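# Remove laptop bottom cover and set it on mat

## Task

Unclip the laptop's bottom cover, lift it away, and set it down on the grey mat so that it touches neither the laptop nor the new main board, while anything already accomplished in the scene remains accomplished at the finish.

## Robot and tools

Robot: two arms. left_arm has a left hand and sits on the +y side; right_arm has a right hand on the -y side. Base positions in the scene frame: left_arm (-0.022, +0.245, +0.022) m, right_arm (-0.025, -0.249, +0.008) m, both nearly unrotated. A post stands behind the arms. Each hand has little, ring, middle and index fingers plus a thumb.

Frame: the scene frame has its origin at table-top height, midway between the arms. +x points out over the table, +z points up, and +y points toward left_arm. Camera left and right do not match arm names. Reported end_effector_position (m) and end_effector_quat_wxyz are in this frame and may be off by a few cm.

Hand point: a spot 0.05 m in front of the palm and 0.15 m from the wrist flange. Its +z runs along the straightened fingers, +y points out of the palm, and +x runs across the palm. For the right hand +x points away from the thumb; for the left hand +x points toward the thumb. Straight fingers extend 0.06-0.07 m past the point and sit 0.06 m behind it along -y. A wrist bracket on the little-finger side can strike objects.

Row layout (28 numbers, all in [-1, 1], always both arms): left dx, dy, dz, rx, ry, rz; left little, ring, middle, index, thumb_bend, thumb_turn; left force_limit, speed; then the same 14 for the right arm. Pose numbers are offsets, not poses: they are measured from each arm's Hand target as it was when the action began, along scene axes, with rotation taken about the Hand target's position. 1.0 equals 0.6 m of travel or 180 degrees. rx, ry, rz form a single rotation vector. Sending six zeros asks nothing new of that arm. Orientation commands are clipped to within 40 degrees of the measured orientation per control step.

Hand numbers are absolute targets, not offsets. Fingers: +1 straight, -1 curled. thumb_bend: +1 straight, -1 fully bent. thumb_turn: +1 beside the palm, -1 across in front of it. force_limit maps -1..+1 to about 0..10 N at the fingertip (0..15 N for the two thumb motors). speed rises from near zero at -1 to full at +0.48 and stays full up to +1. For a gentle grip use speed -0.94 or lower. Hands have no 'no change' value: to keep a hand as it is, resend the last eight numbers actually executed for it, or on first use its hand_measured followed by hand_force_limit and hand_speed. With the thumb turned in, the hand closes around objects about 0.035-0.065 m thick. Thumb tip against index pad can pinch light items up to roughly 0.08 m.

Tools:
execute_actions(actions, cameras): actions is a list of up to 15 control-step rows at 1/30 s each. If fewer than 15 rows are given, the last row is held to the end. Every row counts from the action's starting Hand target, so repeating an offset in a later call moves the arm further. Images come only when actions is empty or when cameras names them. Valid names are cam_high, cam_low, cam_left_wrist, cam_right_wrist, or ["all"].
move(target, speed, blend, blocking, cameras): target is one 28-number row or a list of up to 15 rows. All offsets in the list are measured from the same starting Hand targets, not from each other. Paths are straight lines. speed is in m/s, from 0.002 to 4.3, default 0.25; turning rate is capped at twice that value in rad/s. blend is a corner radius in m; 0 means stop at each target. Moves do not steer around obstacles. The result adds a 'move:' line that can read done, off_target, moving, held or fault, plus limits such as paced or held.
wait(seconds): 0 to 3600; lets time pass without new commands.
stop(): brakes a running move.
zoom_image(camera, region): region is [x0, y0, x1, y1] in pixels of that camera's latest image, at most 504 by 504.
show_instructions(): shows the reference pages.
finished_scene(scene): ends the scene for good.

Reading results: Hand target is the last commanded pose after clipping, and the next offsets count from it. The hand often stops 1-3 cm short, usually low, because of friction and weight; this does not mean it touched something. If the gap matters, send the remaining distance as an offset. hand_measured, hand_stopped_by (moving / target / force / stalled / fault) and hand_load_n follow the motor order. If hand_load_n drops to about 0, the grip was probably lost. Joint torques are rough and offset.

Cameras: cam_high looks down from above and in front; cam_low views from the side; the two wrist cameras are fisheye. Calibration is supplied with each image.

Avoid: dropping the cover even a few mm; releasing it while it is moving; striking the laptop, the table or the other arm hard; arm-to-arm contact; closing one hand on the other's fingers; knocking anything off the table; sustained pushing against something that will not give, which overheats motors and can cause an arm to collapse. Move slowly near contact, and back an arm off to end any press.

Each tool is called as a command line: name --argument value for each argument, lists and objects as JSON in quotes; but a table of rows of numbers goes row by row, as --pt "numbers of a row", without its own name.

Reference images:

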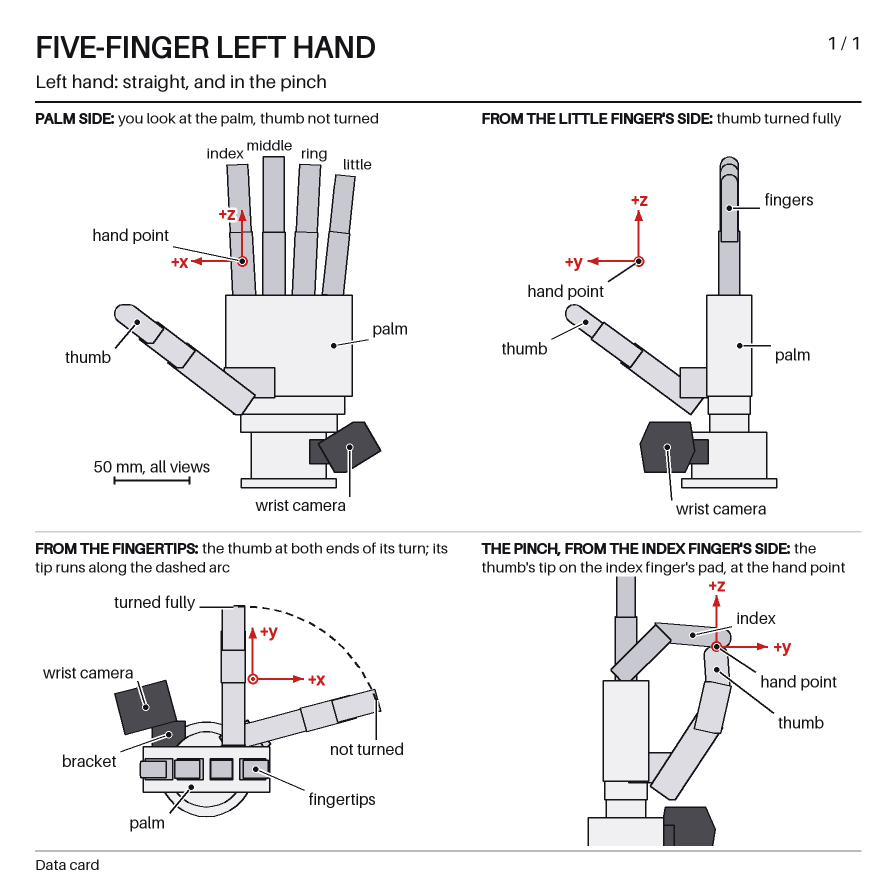

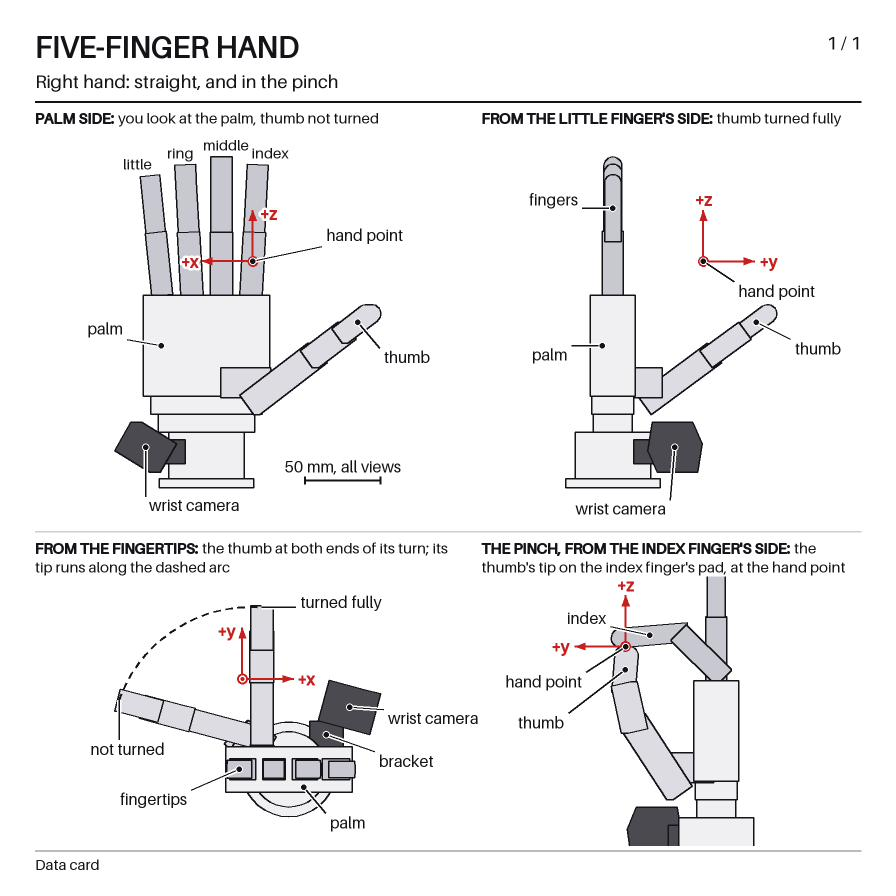

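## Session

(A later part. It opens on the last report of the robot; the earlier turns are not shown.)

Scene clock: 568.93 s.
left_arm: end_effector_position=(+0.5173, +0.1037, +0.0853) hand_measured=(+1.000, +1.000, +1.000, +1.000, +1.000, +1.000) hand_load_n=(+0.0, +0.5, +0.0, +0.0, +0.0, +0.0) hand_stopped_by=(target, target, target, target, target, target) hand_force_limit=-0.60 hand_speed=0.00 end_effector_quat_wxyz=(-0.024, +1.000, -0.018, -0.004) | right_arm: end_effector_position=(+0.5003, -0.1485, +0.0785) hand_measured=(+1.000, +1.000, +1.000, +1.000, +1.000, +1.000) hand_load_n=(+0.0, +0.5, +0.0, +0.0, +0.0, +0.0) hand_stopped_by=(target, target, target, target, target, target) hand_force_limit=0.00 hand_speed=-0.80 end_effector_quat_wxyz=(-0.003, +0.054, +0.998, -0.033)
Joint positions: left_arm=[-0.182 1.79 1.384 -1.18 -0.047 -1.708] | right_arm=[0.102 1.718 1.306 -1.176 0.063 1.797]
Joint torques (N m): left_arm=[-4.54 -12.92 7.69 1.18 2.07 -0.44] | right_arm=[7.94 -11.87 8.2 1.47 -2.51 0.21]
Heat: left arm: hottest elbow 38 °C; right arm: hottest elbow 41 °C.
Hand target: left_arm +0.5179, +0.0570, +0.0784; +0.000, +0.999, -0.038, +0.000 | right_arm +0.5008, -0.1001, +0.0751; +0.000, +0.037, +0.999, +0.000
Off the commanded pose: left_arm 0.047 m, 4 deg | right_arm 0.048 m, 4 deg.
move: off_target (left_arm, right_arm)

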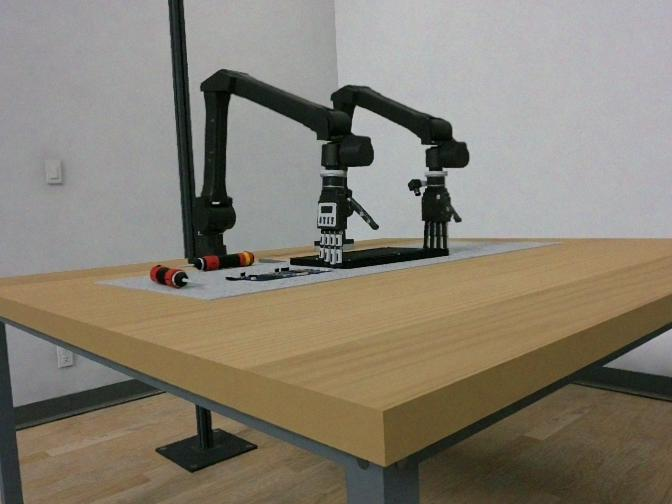

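move --pt "0 0.125 0.008 0 0 0 1 1 1 1 1 1 -0.6 0 0 -0.122 0.005 0 0 0 1 1 1 1 1 1 0 -0.8" --pt "-0.098 0.125 0.008 0 0 0 1 1 1 1 1 1 -0.6 0 -0.1055 -0.115 0.005 0 0 0 1 1 1 1 1 1 0 -0.8" --speed 0.05 --cameras '["all"]'

zoom_image --camera "cam_low" --region '[280, 210, 370, 275]'

zoom_image --camera "cam_low" --region '[370, 210, 460, 275]'

zoom_image --camera "cam_right_wrist" --region '[200, 60, 360, 300]'

zoom_image --camera "cam_left_wrist" --region '[340, 60, 500, 300]'

Scene clock: 581.33 s.
left_arm: end_effector_position=(+0.4617, +0.1266, +0.0851) hand_measured=(+1.000, +1.000, +1.000, +1.000, +1.000, +1.000) hand_load_n=(+0.0, +0.0, +0.0, +0.0, +0.0, -0.5) hand_stopped_by=(target, target, target, target, target, target) hand_force_limit=-0.60 hand_speed=0.00 end_effector_quat_wxyz=(+0.003, +0.999, -0.044, +0.002) | right_arm: end_effector_position=(+0.4450, -0.1694, +0.0803) hand_measured=(+1.000, +1.000, +1.000, +1.000, +1.000, +1.000) hand_load_n=(+0.0, +0.0, -0.5, +0.0, +0.0, +0.0) hand_stopped_by=(target, target, target, target, target, target) hand_force_limit=0.00 hand_speed=-0.80 end_effector_quat_wxyz=(+0.005, +0.035, +0.999, +0.002)
Joint positions: left_arm=[-0.127 1.651 1.184 -1.1 0.005 -1.6] | right_arm=[0.035 1.572 1.112 -1.1 -0.003 1.692]
Joint torques (N m): left_arm=[0.62 -12.81 6.06 0.16 -0.23 -0.23] | right_arm=[2.2 -11.4 6.76 0.42 0.14 0]
Heat: left arm: hottest elbow 38 °C; right arm: hottest elbow 40 °C.
Hand target: left_arm +0.4590, +0.1320, +0.0831; +0.000, +0.999, -0.038, +0.000 | right_arm +0.4374, -0.1692, +0.0780; +0.000, +0.037, +0.999, +0.000
Off the commanded pose: left_arm 0.006 m, 1 deg | right_arm 0.008 m, 1 deg.
move: done
cam_left_wrist: T_world_to_cam=[[0.3896, 0.91981, -0.04654, -0.28314], [0.77482, -0.30003, 0.55645, -0.37168], [0.49786, -0.25285, -0.82958, -0.01544]] pos_world=[0.40598, 0.14502, 0.18084]
cam_right_wrist: T_world_to_cam=[[-0.20966, 0.97606, -0.05792, 0.2701], [0.81244, 0.20686, 0.54511, -0.37635], [0.54404, 0.06724, -0.83636, -0.04735]] pos_world=[0.38815, -0.1826, 0.1812]

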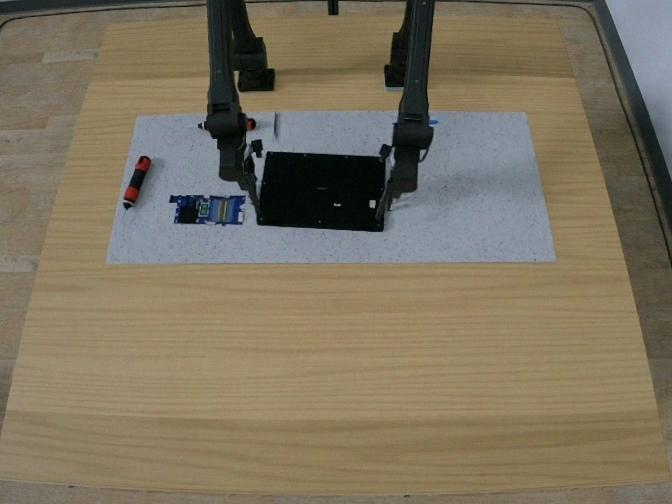

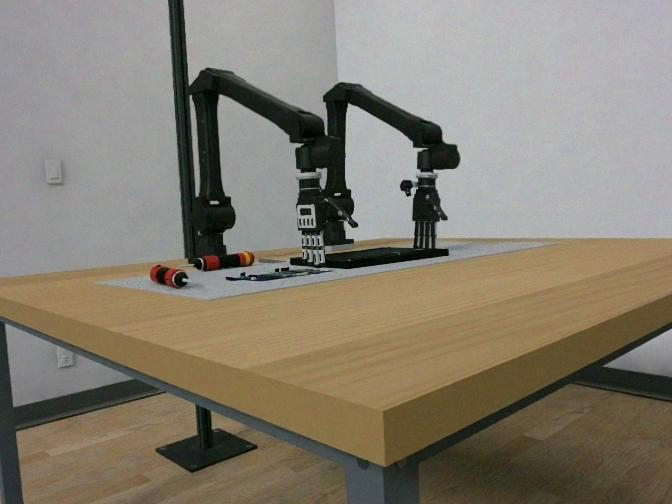

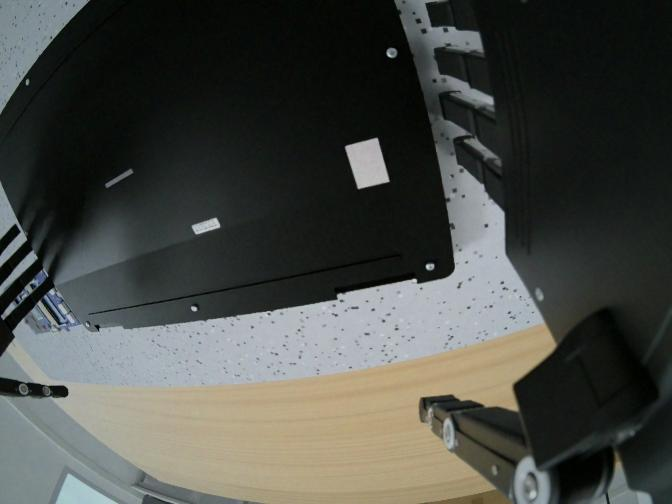

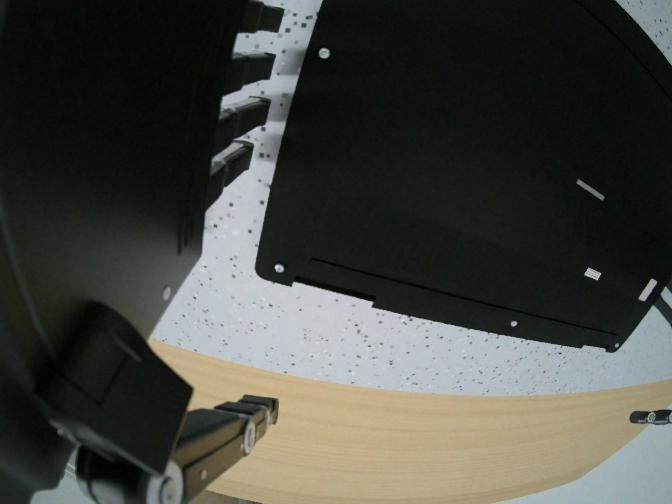

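Scaled by 5.600.

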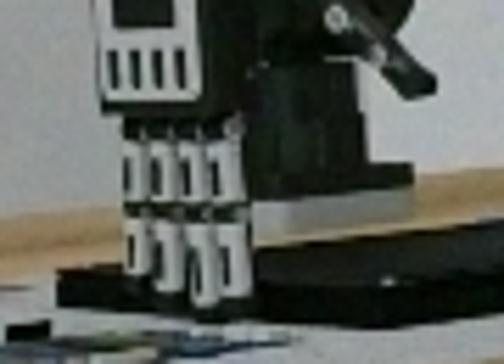

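Scaled by 5.600.

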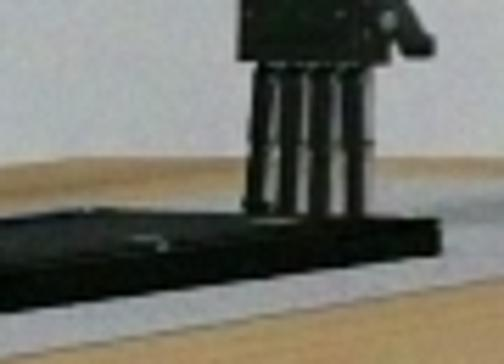

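Scaled by 2.100 from the camera's image (finer frame: 960x720).

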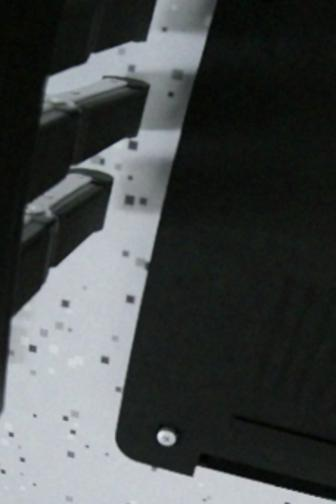

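Scaled by 2.100 from the camera's image (finer frame: 960x720).

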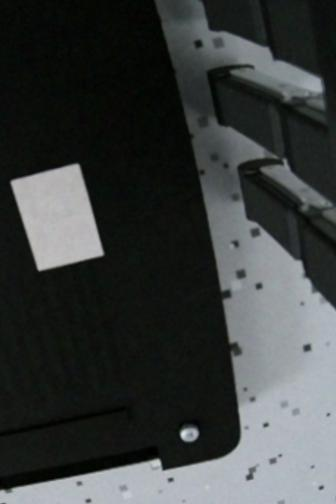

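move --pt "0 -0.035 0.004 0 0 0 1 1 1 1 1 1 -0.6 0 0 0.025 0.004 0 0 0 1 1 1 1 1 1 0 -0.8" --pt "0 -0.127 0.004 0 0 0 1 1 1 1 1 1 -0.6 0 0 0.115 0.004 0 0 0 1 1 1 1 1 1 0 -0.8" --speed 0.04 --blend '[0.01, 0]' --cameras '["cam_low"]'

zoom_image --camera "cam_low" --region '[280, 210, 370, 275]'

zoom_image --camera "cam_low" --region '[370, 210, 460, 275]'

Scene clock: 592.03 s.
left_arm: end_effector_position=(+0.4618, +0.1059, +0.0824) hand_measured=(+1.000, +1.000, +1.000, +1.000, +1.000, +1.000) hand_load_n=(+0.0, +0.0, +0.0, +0.0, +0.0, +0.0) hand_stopped_by=(target, target, target, target, target, target) hand_force_limit=-0.60 hand_speed=0.00 end_effector_quat_wxyz=(-0.031, +0.999, -0.020, +0.007) | right_arm: end_effector_position=(+0.4429, -0.1442, +0.0768) hand_measured=(+1.000, +1.000, +1.000, +1.000, +1.000, +1.000) hand_load_n=(+0.0, +0.5, +0.0, +0.0, +0.0, +0.0) hand_stopped_by=(target, target, target, target, target, target) hand_force_limit=0.00 hand_speed=-0.80 end_effector_quat_wxyz=(+0.009, +0.047, +0.998, -0.035)
Joint positions: left_arm=[-0.204 1.651 1.186 -1.104 -0.064 -1.727] | right_arm=[0.129 1.572 1.112 -1.106 0.071 1.81]
Joint torques (N m): left_arm=[-5.01 -10.81 9.33 -0.42 2.78 -0.57] | right_arm=[7.77 -10.23 9.13 0.1 -2.79 0.33]
Heat: left arm: hottest elbow 37 °C; right arm: hottest elbow 39 °C.
Hand target: left_arm +0.4590, +0.0559, +0.0855; +0.000, +0.999, -0.038, +0.000 | right_arm +0.4375, -0.1002, +0.0804; +0.000, +0.037, +0.999, +0.000
Off the commanded pose: left_arm 0.050 m, 4 deg | right_arm 0.044 m, 4 deg.
move: off_target (left_arm, right_arm)

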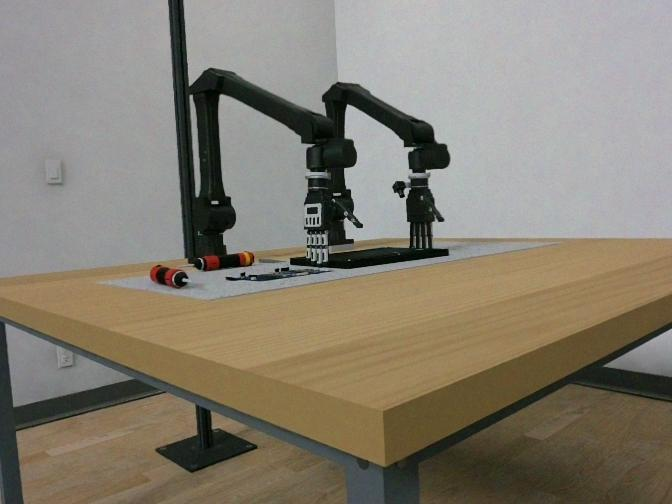

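Scaled by 5.600.

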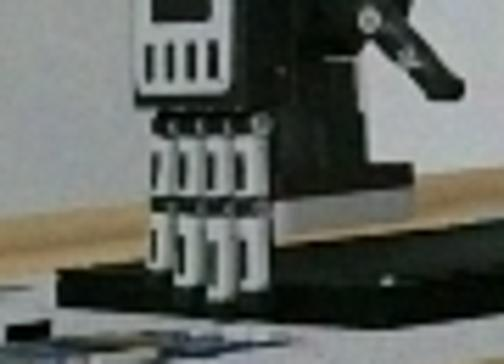

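Scaled by 5.600.

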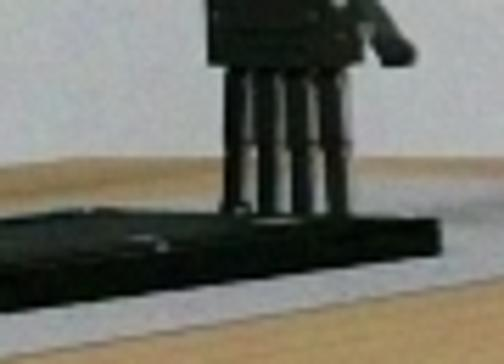

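move --target '[0.00,-0.005,0.05,0,0,0, 1,1,1,1,1,1,-0.6,0, 0.0,0.005,0.055,0,0,0, 1,1,1,1,1,1,0,-0.8]' --speed 0.03 --cameras '["cam_right_wrist","cam_left_wrist","cam_low"]'

zoom_image --camera "cam_low" --region '[280, 210, 370, 275]'

zoom_image --camera "cam_low" --region '[370, 210, 460, 275]'

Scene clock: 601.40 s.
left_arm: end_effector_position=(+0.4634, +0.1059, +0.0960) hand_measured=(+1.000, +1.000, +1.000, +1.000, +1.000, +1.000) hand_load_n=(+0.5, +0.5, +0.0, +0.0, +0.0, +0.0) hand_stopped_by=(target, target, target, target, target, target) hand_force_limit=-0.60 hand_speed=0.00 end_effector_quat_wxyz=(-0.034, +0.999, -0.019, -0.003) | right_arm: end_effector_position=(+0.4419, -0.1436, +0.0875) hand_measured=(+1.000, +1.000, +1.000, +1.000, +1.000, +1.000) hand_load_n=(+0.5, +0.5, +0.0, +0.0, +0.0, +0.0) hand_stopped_by=(target, target, target, target, target, target) hand_force_limit=0.00 hand_speed=-0.80 end_effector_quat_wxyz=(-0.002, +0.049, +0.998, -0.038)
Joint positions: left_arm=[-0.205 1.651 1.228 -1.166 -0.067 -1.73] | right_arm=[0.132 1.571 1.146 -1.164 0.073 1.816]
Joint torques (N m): left_arm=[-5.42 -13.22 9.83 -0.94 2.95 -0.59] | right_arm=[8.18 -12.86 10.8 -0.83 -2.9 0.31]
Heat: left arm: hottest elbow 37 °C; right arm: hottest elbow 38 °C.
Hand target: left_arm +0.4590, +0.0528, +0.1156; +0.000, +0.999, -0.038, +0.000 | right_arm +0.4373, -0.0972, +0.1133; +0.000, +0.037, +0.999, +0.000
Off the commanded pose: left_arm 0.057 m, 5 deg | right_arm 0.053 m, 5 deg.
move: off_target (left_arm, right_arm)
cam_left_wrist: T_world_to_cam=[[0.34197, 0.93948, 0.02078, -0.25073], [0.7933, -0.30048, 0.52951, -0.39117], [0.50371, -0.16459, -0.84805, -0.02266]] pos_world=[0.40748, 0.11429, 0.19313]
cam_right_wrist: T_world_to_cam=[[-0.18527, 0.97398, -0.13051, 0.23996], [0.82763, 0.22626, 0.51365, -0.38431], [0.52982, -0.01285, -0.84801, -0.04566]] pos_world=[0.38671, -0.14735, 0.19]
Images, in order (width x height): cam_low 672x504, cam_left_wrist 672x504, cam_right_wrist 672x504.

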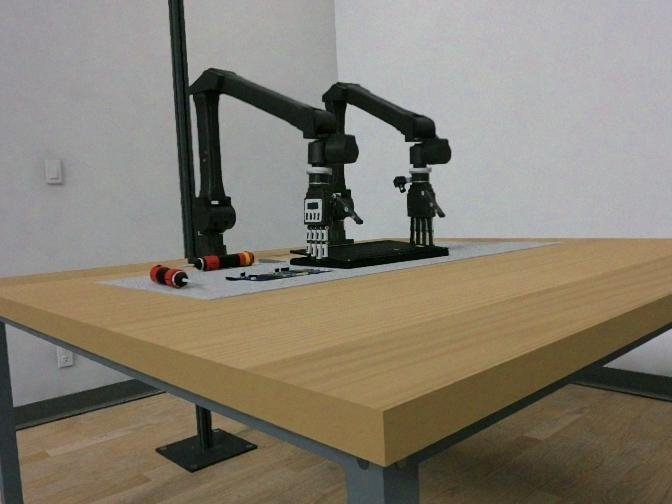

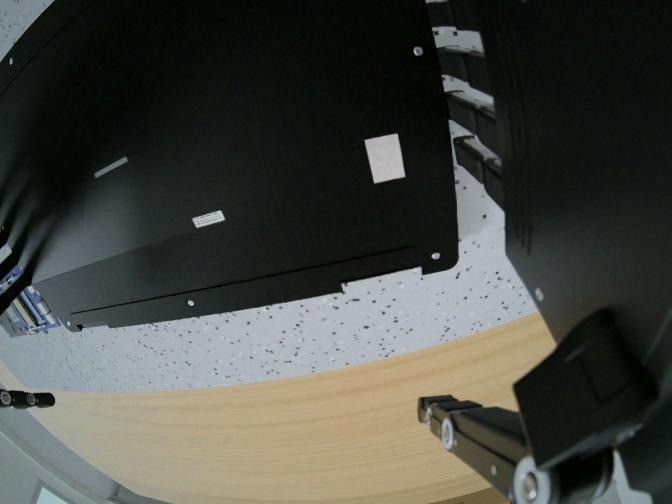

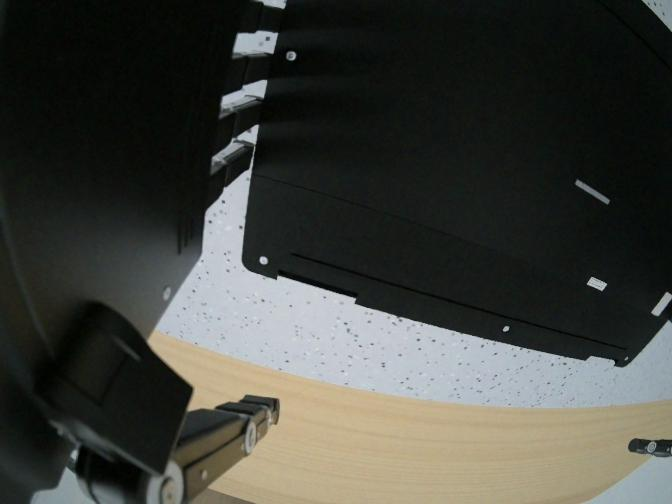

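Scaled by 5.600.

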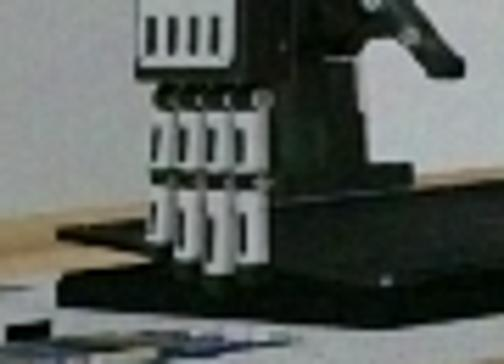

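Scaled by 5.600.

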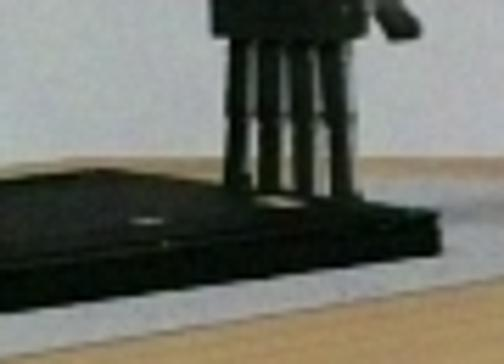

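move --pt "0 0 -0.059 0 0 0 1 1 1 1 1 1 -0.6 0 0 0 -0.062 0 0 0 1 1 1 1 1 1 0 -0.8" --pt "0 0.11 -0.05 0 0 -0.0167 1 1 1 1 1 1 -0.6 0 0.0 -0.105 -0.055 0 0 0.0122 1 1 1 1 1 1 0 -0.8" --pt "0.018 0.11 -0.05 0 0 -0.0167 1 1 1 1 1 1 -0.6 0 0.012 -0.105 -0.055 0 0 0.0122 1 1 1 1 1 1 0 -0.8" --speed '[0.03,0.04,0.04]' --cameras '["cam_low","cam_left_wrist","cam_right_wrist"]'

zoom_image --camera "cam_low" --region '[280, 210, 370, 275]'

zoom_image --camera "cam_right_wrist" --region '[200, 0, 360, 300]'

zoom_image --camera "cam_left_wrist" --region '[340, 0, 500, 300]'

Scene clock: 632.23 s.
left_arm: end_effector_position=(+0.4575, +0.1148, +0.0854) hand_measured=(+1.000, +1.000, +1.000, +1.000, +1.000, +1.000) hand_load_n=(+0.0, +0.0, +0.0, +0.0, +0.0, +0.0) hand_stopped_by=(target, target, target, target, target, target) hand_force_limit=-0.60 hand_speed=0.00 end_effector_quat_wxyz=(-0.002, +0.998, -0.066, -0.003) | right_arm: end_effector_position=(+0.4391, -0.1576, +0.0803) hand_measured=(+1.000, +1.000, +1.000, +1.000, +1.000, +1.000) hand_load_n=(+0.0, +0.0, +0.0, +0.0, +0.0, +0.0) hand_stopped_by=(target, target, target, target, target, target) hand_force_limit=0.00 hand_speed=-0.80 end_effector_quat_wxyz=(-0.001, +0.019, +1.000, +0.000)
Joint positions: left_arm=[-0.154 1.656 1.195 -1.117 -0.004 -1.584] | right_arm=[0.062 1.571 1.114 -1.115 0.001 1.686]
Joint torques (N m): left_arm=[0.56 -10.7 9.32 0.13 0.17 -0.09] | right_arm=[1.14 -9.76 9.39 0.53 -0.01 -0.14]
Heat: left arm: hottest wrist yaw 41 °C; right arm: hottest wrist yaw 43 °C.
Hand target: left_arm +0.4699, +0.1187, +0.0855; +0.000, +0.998, -0.064, +0.000 | right_arm +0.4447, -0.1603, +0.0804; +0.000, +0.018, +1.000, +0.000
Off the commanded pose: left_arm 0.013 m, 1 deg | right_arm 0.006 m, 0 deg.
move: unfinished (the simulator was too slow to fit another step into this call; the move has ended)
cam_left_wrist: T_world_to_cam=[[0.42873, 0.90252, -0.04058, -0.28705], [0.7663, -0.33949, 0.54546, -0.36277], [0.47852, -0.26495, -0.83715, -0.00499]] pos_world=[0.40344, 0.13459, 0.18205]
cam_right_wrist: T_world_to_cam=[[-0.24268, 0.9683, -0.05925, 0.27075], [0.81193, 0.23616, 0.53385, -0.36821], [0.53092, 0.08145, -0.8435, -0.03639]] pos_world=[0.38398, -0.17224, 0.18192]

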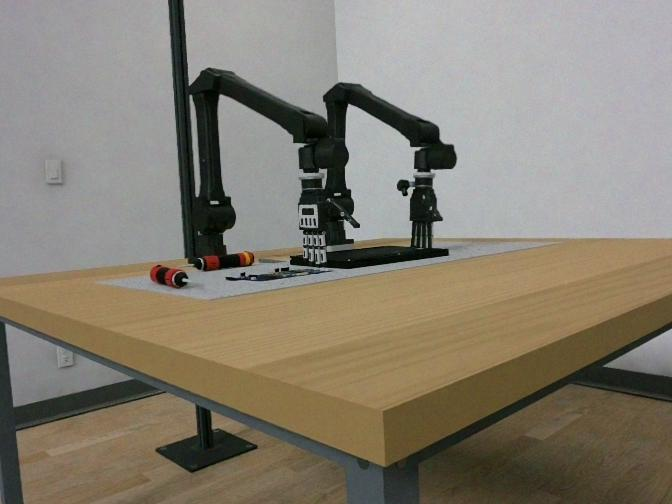

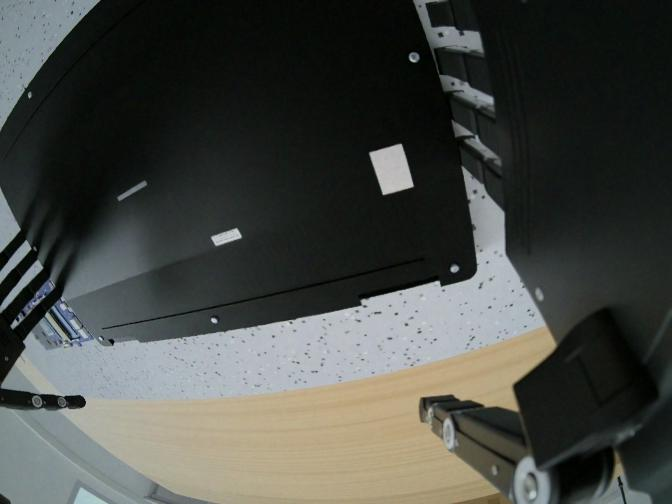

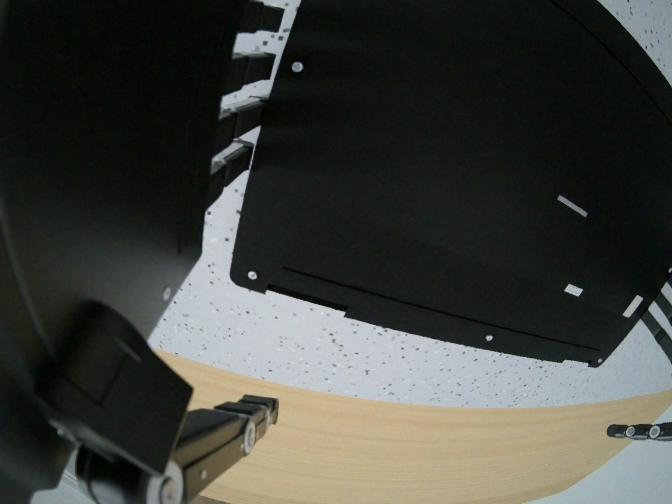

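Scaled by 5.600.

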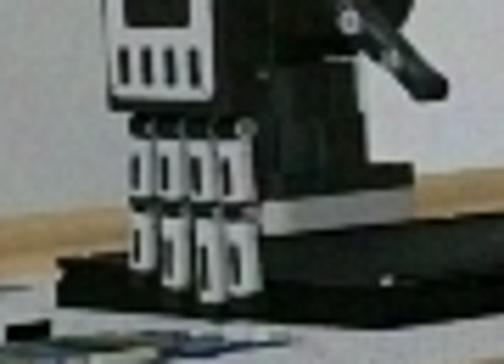

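Scaled by 1.680 from the camera's image (finer frame: 960x720).

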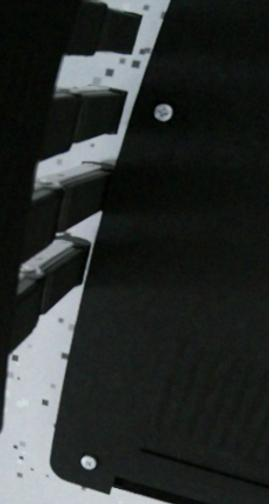

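Scaled by 1.680 from the camera's image (finer frame: 960x720).

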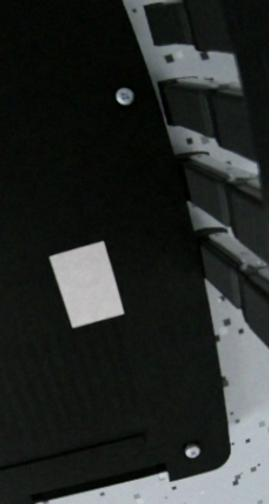

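move --pt "0.022 0.0 -0.002 0 0 0 1 1 1 1 1 1 -0.6 0 0.022 0.0 -0.002 0 0 0 1 1 1 1 1 1 0 -0.8" --pt "0.022 -0.105 0 0 0 0 1 1 1 1 1 1 -0.6 0 0.022 0.1 0 0 0 0 1 1 1 1 1 1 0 -0.8" --speed 0.04 --cameras '["cam_low","cam_left_wrist","cam_right_wrist"]'

zoom_image --camera "cam_right_wrist" --region '[200, 0, 360, 300]'

zoom_image --camera "cam_left_wrist" --region '[340, 0, 500, 300]'

Scene clock: 640.73 s.
left_arm: end_effector_position=(+0.4662, +0.1049, +0.0818) hand_measured=(+1.000, +1.000, +1.000, +1.000, +1.000, +1.000) hand_load_n=(+0.0, +0.5, +0.0, +0.0, +0.0, +0.0) hand_stopped_by=(target, target, target, target, target, target) hand_force_limit=-0.60 hand_speed=0.00 end_effector_quat_wxyz=(-0.028, +0.999, -0.042, -0.015) | right_arm: end_effector_position=(+0.4420, -0.1434, +0.0757) hand_measured=(+1.000, +1.000, +1.000, +1.000, +1.000, +1.000) hand_load_n=(+0.0, +0.5, +0.0, +0.0, -0.5, +0.0) hand_stopped_by=(target, target, target, target, target, target) hand_force_limit=0.00 hand_speed=-0.80 end_effector_quat_wxyz=(-0.009, +0.037, +0.999, -0.031)
Joint positions: left_arm=[-0.196 1.693 1.243 -1.158 -0.051 -1.674] | right_arm=[0.124 1.594 1.139 -1.143 0.059 1.783]
Joint torques (N m): left_arm=[-4.66 -10.17 11.22 0.77 2.29 -0.4] | right_arm=[7.36 -8.47 12.07 0.96 -2.35 0.11]
Heat: left arm: hottest wrist yaw 38 °C; right arm: hottest wrist yaw 40 °C.
Hand target: left_arm +0.4831, +0.0557, +0.0855; +0.000, +0.998, -0.064, +0.000 | right_arm +0.4579, -0.1002, +0.0805; +0.000, +0.018, +1.000, +0.000
Off the commanded pose: left_arm 0.052 m, 4 deg | right_arm 0.046 m, 4 deg.
move: off_target (left_arm, right_arm)
cam_left_wrist: T_world_to_cam=[[0.38478, 0.92301, -0.00062, -0.26691], [0.79267, -0.3301, 0.51256, -0.38137], [0.47289, -0.19772, -0.85865, -0.01753]] pos_world=[0.41329, 0.117, 0.18026]
cam_right_wrist: T_world_to_cam=[[-0.20978, 0.97094, -0.11521, 0.24752], [0.82873, 0.2391, 0.506, -0.37645], [0.51884, 0.01067, -0.8548, -0.04689]] pos_world=[0.38823, -0.14982, 0.17893]

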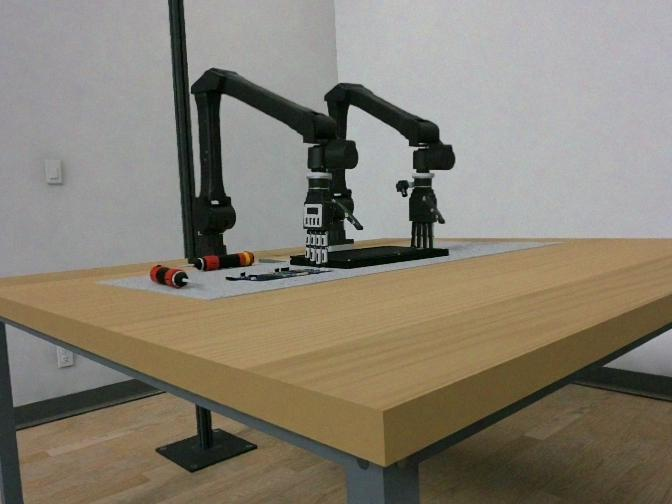

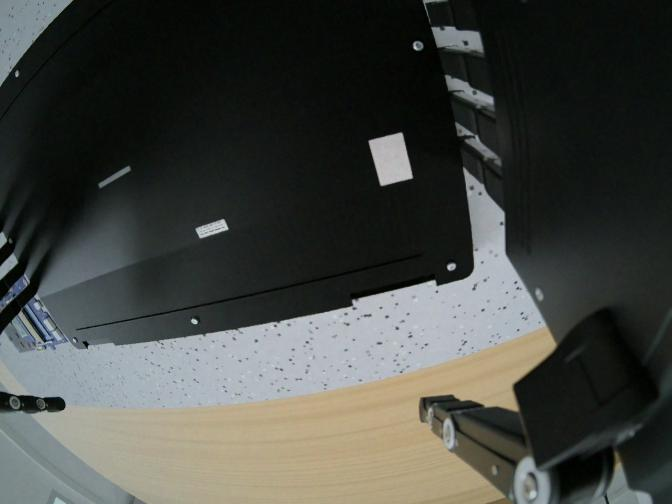

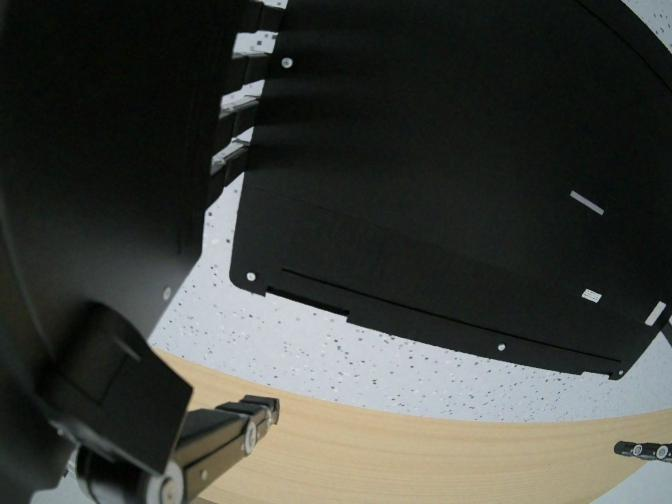

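Scaled by 1.680 from the camera's image (finer frame: 960x720).

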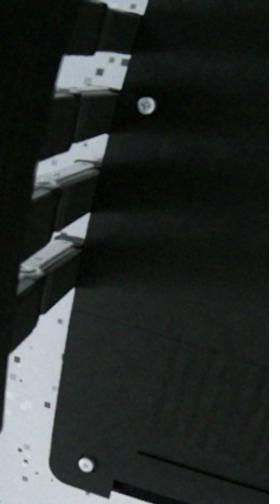

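Scaled by 1.680 from the camera's image (finer frame: 960x720).

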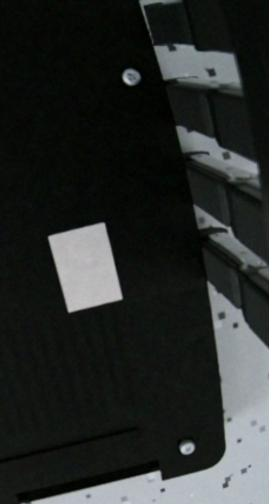

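move --target '[0.00,-0.005,0.05,0,0,0, 1,1,1,1,1,1,-0.6,0, 0.0,0.005,0.055,0,0,0, 1,1,1,1,1,1,0,-0.8]' --speed 0.03 --cameras '["cam_right_wrist","cam_left_wrist","cam_low"]'

zoom_image --camera "cam_low" --region '[280, 210, 370, 275]'

zoom_image --camera "cam_low" --region '[370, 210, 460, 275]'

Scene clock: 644.93 s.
left_arm: end_effector_position=(+0.4680, +0.1045, +0.0923) hand_measured=(+1.000, +1.000, +1.000, +1.000, +1.000, +1.000) hand_load_n=(+0.0, +0.0, +0.0, +0.0, +0.0, +0.0) hand_stopped_by=(target, target, target, target, target, target) hand_force_limit=-0.60 hand_speed=0.00 end_effector_quat_wxyz=(-0.031, +0.998, -0.042, -0.026) | right_arm: end_effector_position=(+0.4436, -0.1429, +0.0869) hand_measured=(+1.000, +1.000, +1.000, +1.000, +1.000, +1.000) hand_load_n=(+0.5, +0.5, +0.0, +0.0, +0.0, +0.0) hand_stopped_by=(target, target, target, target, target, target) hand_force_limit=0.00 hand_speed=-0.80 end_effector_quat_wxyz=(-0.021, +0.038, +0.998, -0.035)
Joint positions: left_arm=[-0.197 1.7 1.283 -1.214 -0.053 -1.676] | right_arm=[0.125 1.601 1.182 -1.205 0.061 1.788]
Joint torques (N m): left_arm=[-4.84 -13.04 11.78 0.02 2.44 -0.43] | right_arm=[7.71 -11.69 12.97 0.17 -2.48 0.11]
Heat: left arm: hottest elbow 38 °C; right arm: hottest wrist yaw 40 °C.
Hand target: left_arm +0.4831, +0.0528, +0.1154; +0.000, +0.998, -0.064, +0.000 | right_arm +0.4579, -0.0973, +0.1134; +0.000, +0.018, +1.000, +0.000
Off the commanded pose: left_arm 0.059 m, 5 deg | right_arm 0.055 m, 5 deg.
move: off_target (left_arm, right_arm)
cam_left_wrist: T_world_to_cam=[[0.38414, 0.92327, -0.00286, -0.26675], [0.8035, -0.33278, 0.4936, -0.39143], [0.45477, -0.19191, -0.86969, -0.00054]] pos_world=[0.41723, 0.11592, 0.19198]
cam_right_wrist: T_world_to_cam=[[-0.21017, 0.97079, -0.11578, 0.24886], [0.84155, 0.23991, 0.48397, -0.38711], [0.49761, 0.00428, -0.86739, -0.02859]] pos_world=[0.3923, -0.1486, 0.19136]
Images, in order (width x height): cam_low 672x504, cam_left_wrist 672x504, cam_right_wrist 672x504.

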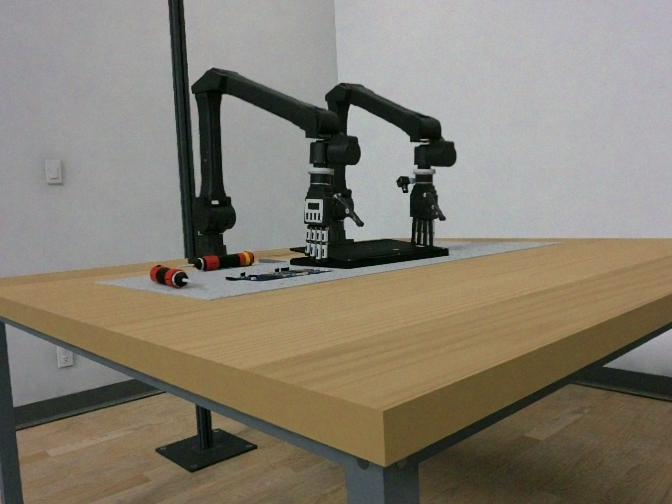

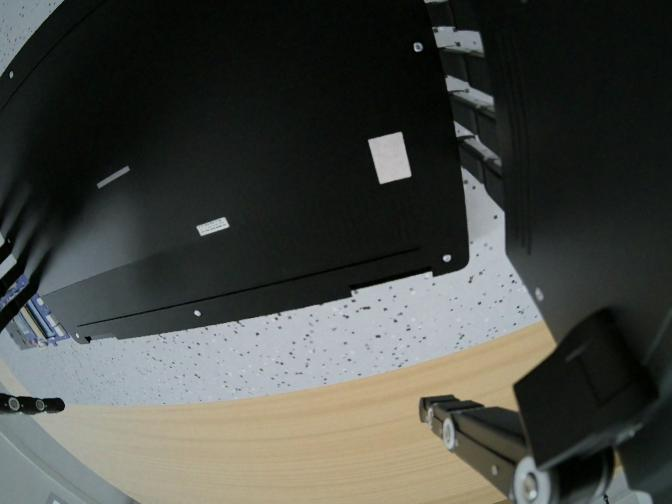

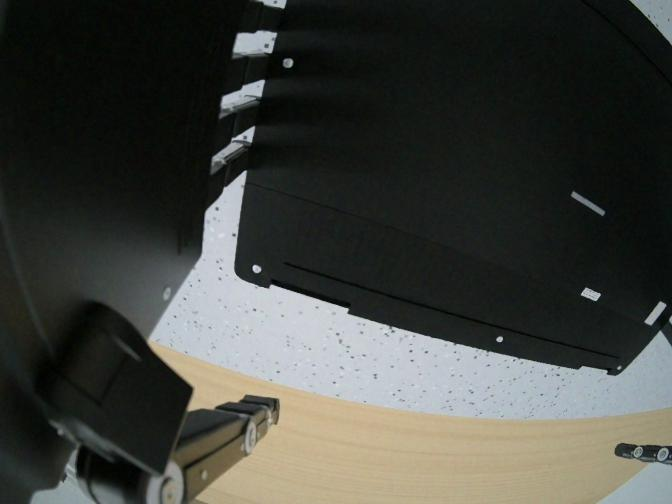

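Scaled by 5.600.

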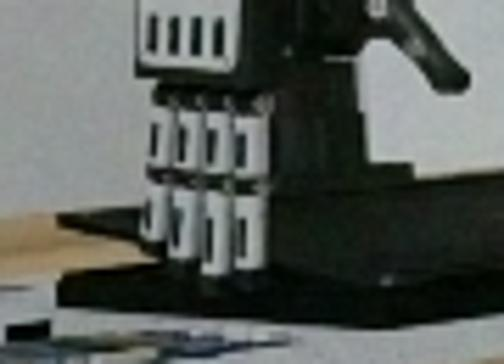

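Scaled by 5.600.

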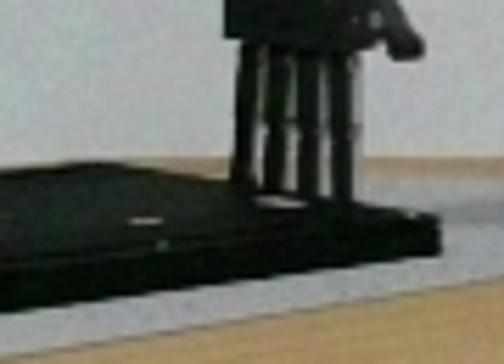

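move --pt "0 0 -0.055 0 0 0 1 1 1 1 1 1 -0.6 0 0 0 -0.057 0 0 0 1 1 1 1 1 1 0 -0.8" --pt "0 0.12 -0.05 0 0 0 1 1 1 1 1 1 -0.6 0 0.0 -0.12 -0.053 0 0 0 1 1 1 1 1 1 0 -0.8" --pt "0.06 0.12 -0.045 0 0 0 1 1 1 1 1 1 -0.6 0 0.072 -0.115 -0.05 0 0 0 1 1 1 1 1 1 0 -0.8" --speed '[0.04,0.06,0.06]' --cameras '["cam_low","cam_left_wrist","cam_right_wrist"]'

zoom_image --camera "cam_low" --region '[280, 210, 370, 275]'

zoom_image --camera "cam_low" --region '[370, 210, 460, 275]'

zoom_image --camera "cam_right_wrist" --region '[200, 0, 360, 300]'

zoom_image --camera "cam_left_wrist" --region '[340, 0, 500, 300]'

Scene clock: 709.03 s.
left_arm: end_effector_position=(+0.5053, +0.1191, +0.0877) hand_measured=(+1.000, +1.000, +1.000, +1.000, +1.000, +1.000) hand_load_n=(+0.0, +0.0, +0.0, +0.0, +0.0, +0.0) hand_stopped_by=(target, target, target, target, target, target) hand_force_limit=-0.60 hand_speed=0.00 end_effector_quat_wxyz=(+0.001, +0.998, -0.066, -0.004) | right_arm: end_effector_position=(+0.4476, -0.1605, +0.0770) hand_measured=(+1.000, +1.000, +1.000, +1.000, +1.000, +1.000) hand_load_n=(+0.0, +0.0, -2.0, +0.0, +0.0, +0.0) hand_stopped_by=(target, target, target, target, target, target) hand_force_limit=0.00 hand_speed=-0.80 end_effector_quat_wxyz=(-0.051, +0.014, +0.999, +0.002)
Joint positions: left_arm=[-0.13 1.766 1.348 -1.161 0.003 -1.559] | right_arm=[0.048 1.659 1.218 -1.231 -0.011 1.661]
Joint torques (N m): left_arm=[0.91 -12.63 10.1 -0.1 -0.13 -0.1] | right_arm=[0.73 -8.53 14.8 2.76 0.52 -0.1]
Heat: left arm: hottest elbow 43 °C; right arm: hottest elbow 45 °C.
Hand target: left_arm +0.5192, +0.1249, +0.0886; +0.000, +0.998, -0.064, +0.000 | right_arm +0.5010, -0.1662, +0.0832; +0.000, +0.018, +1.000, +0.000
Off the commanded pose: left_arm 0.015 m, 1 deg | right_arm 0.054 m, 6 deg.
move: off_target (left_arm, right_arm)
cam_left_wrist: T_world_to_cam=[[0.42931, 0.90188, -0.04802, -0.31097], [0.76723, -0.33613, 0.54624, -0.40013], [0.4765, -0.27135, -0.83625, -0.02318]] pos_world=[0.45154, 0.13967, 0.18425]
cam_right_wrist: T_world_to_cam=[[-0.25678, 0.96606, -0.02829, 0.27901], [0.85876, 0.24149, 0.45191, -0.3866], [0.4434, 0.09174, -0.89162, 0.00108]] pos_world=[0.40316, -0.17627, 0.18357]

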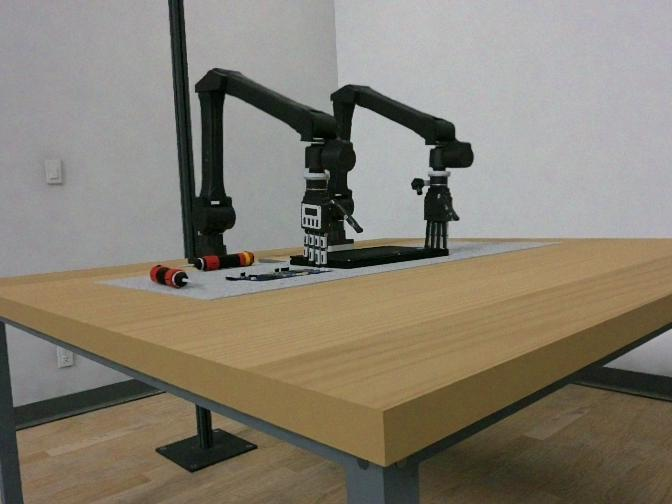

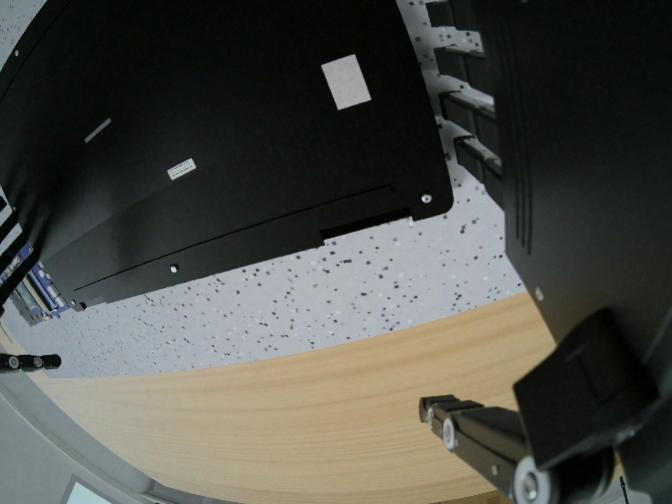

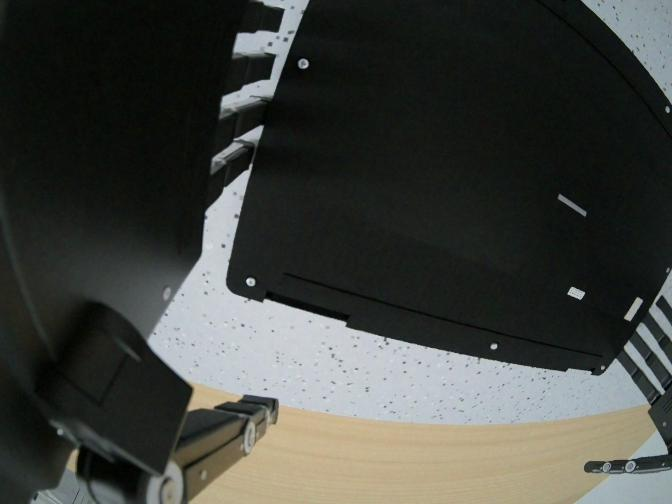

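Scaled by 5.600.

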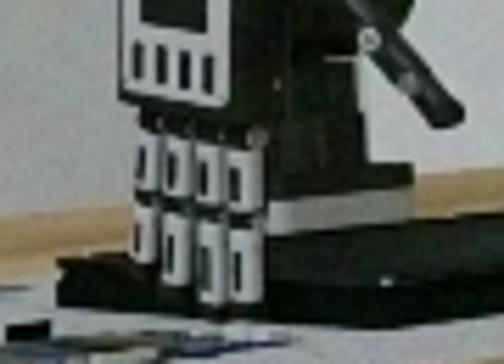

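Scaled by 5.600.

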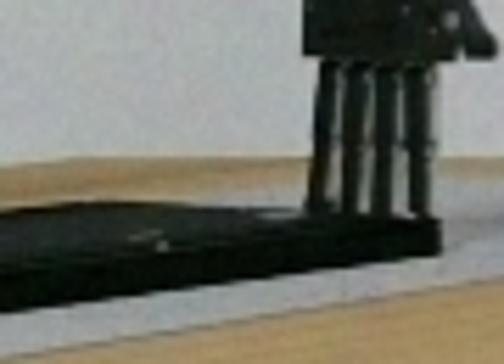

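Scaled by 1.680 from the camera's image (finer frame: 960x720).

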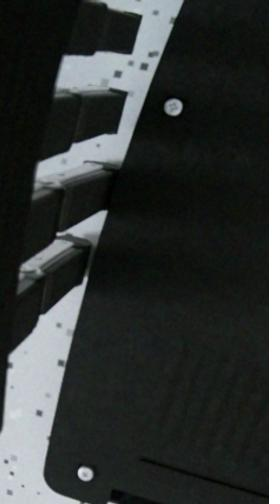

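Scaled by 1.680 from the camera's image (finer frame: 960x720).

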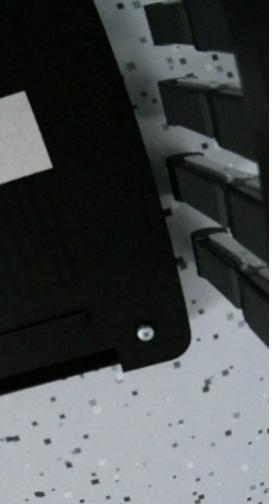

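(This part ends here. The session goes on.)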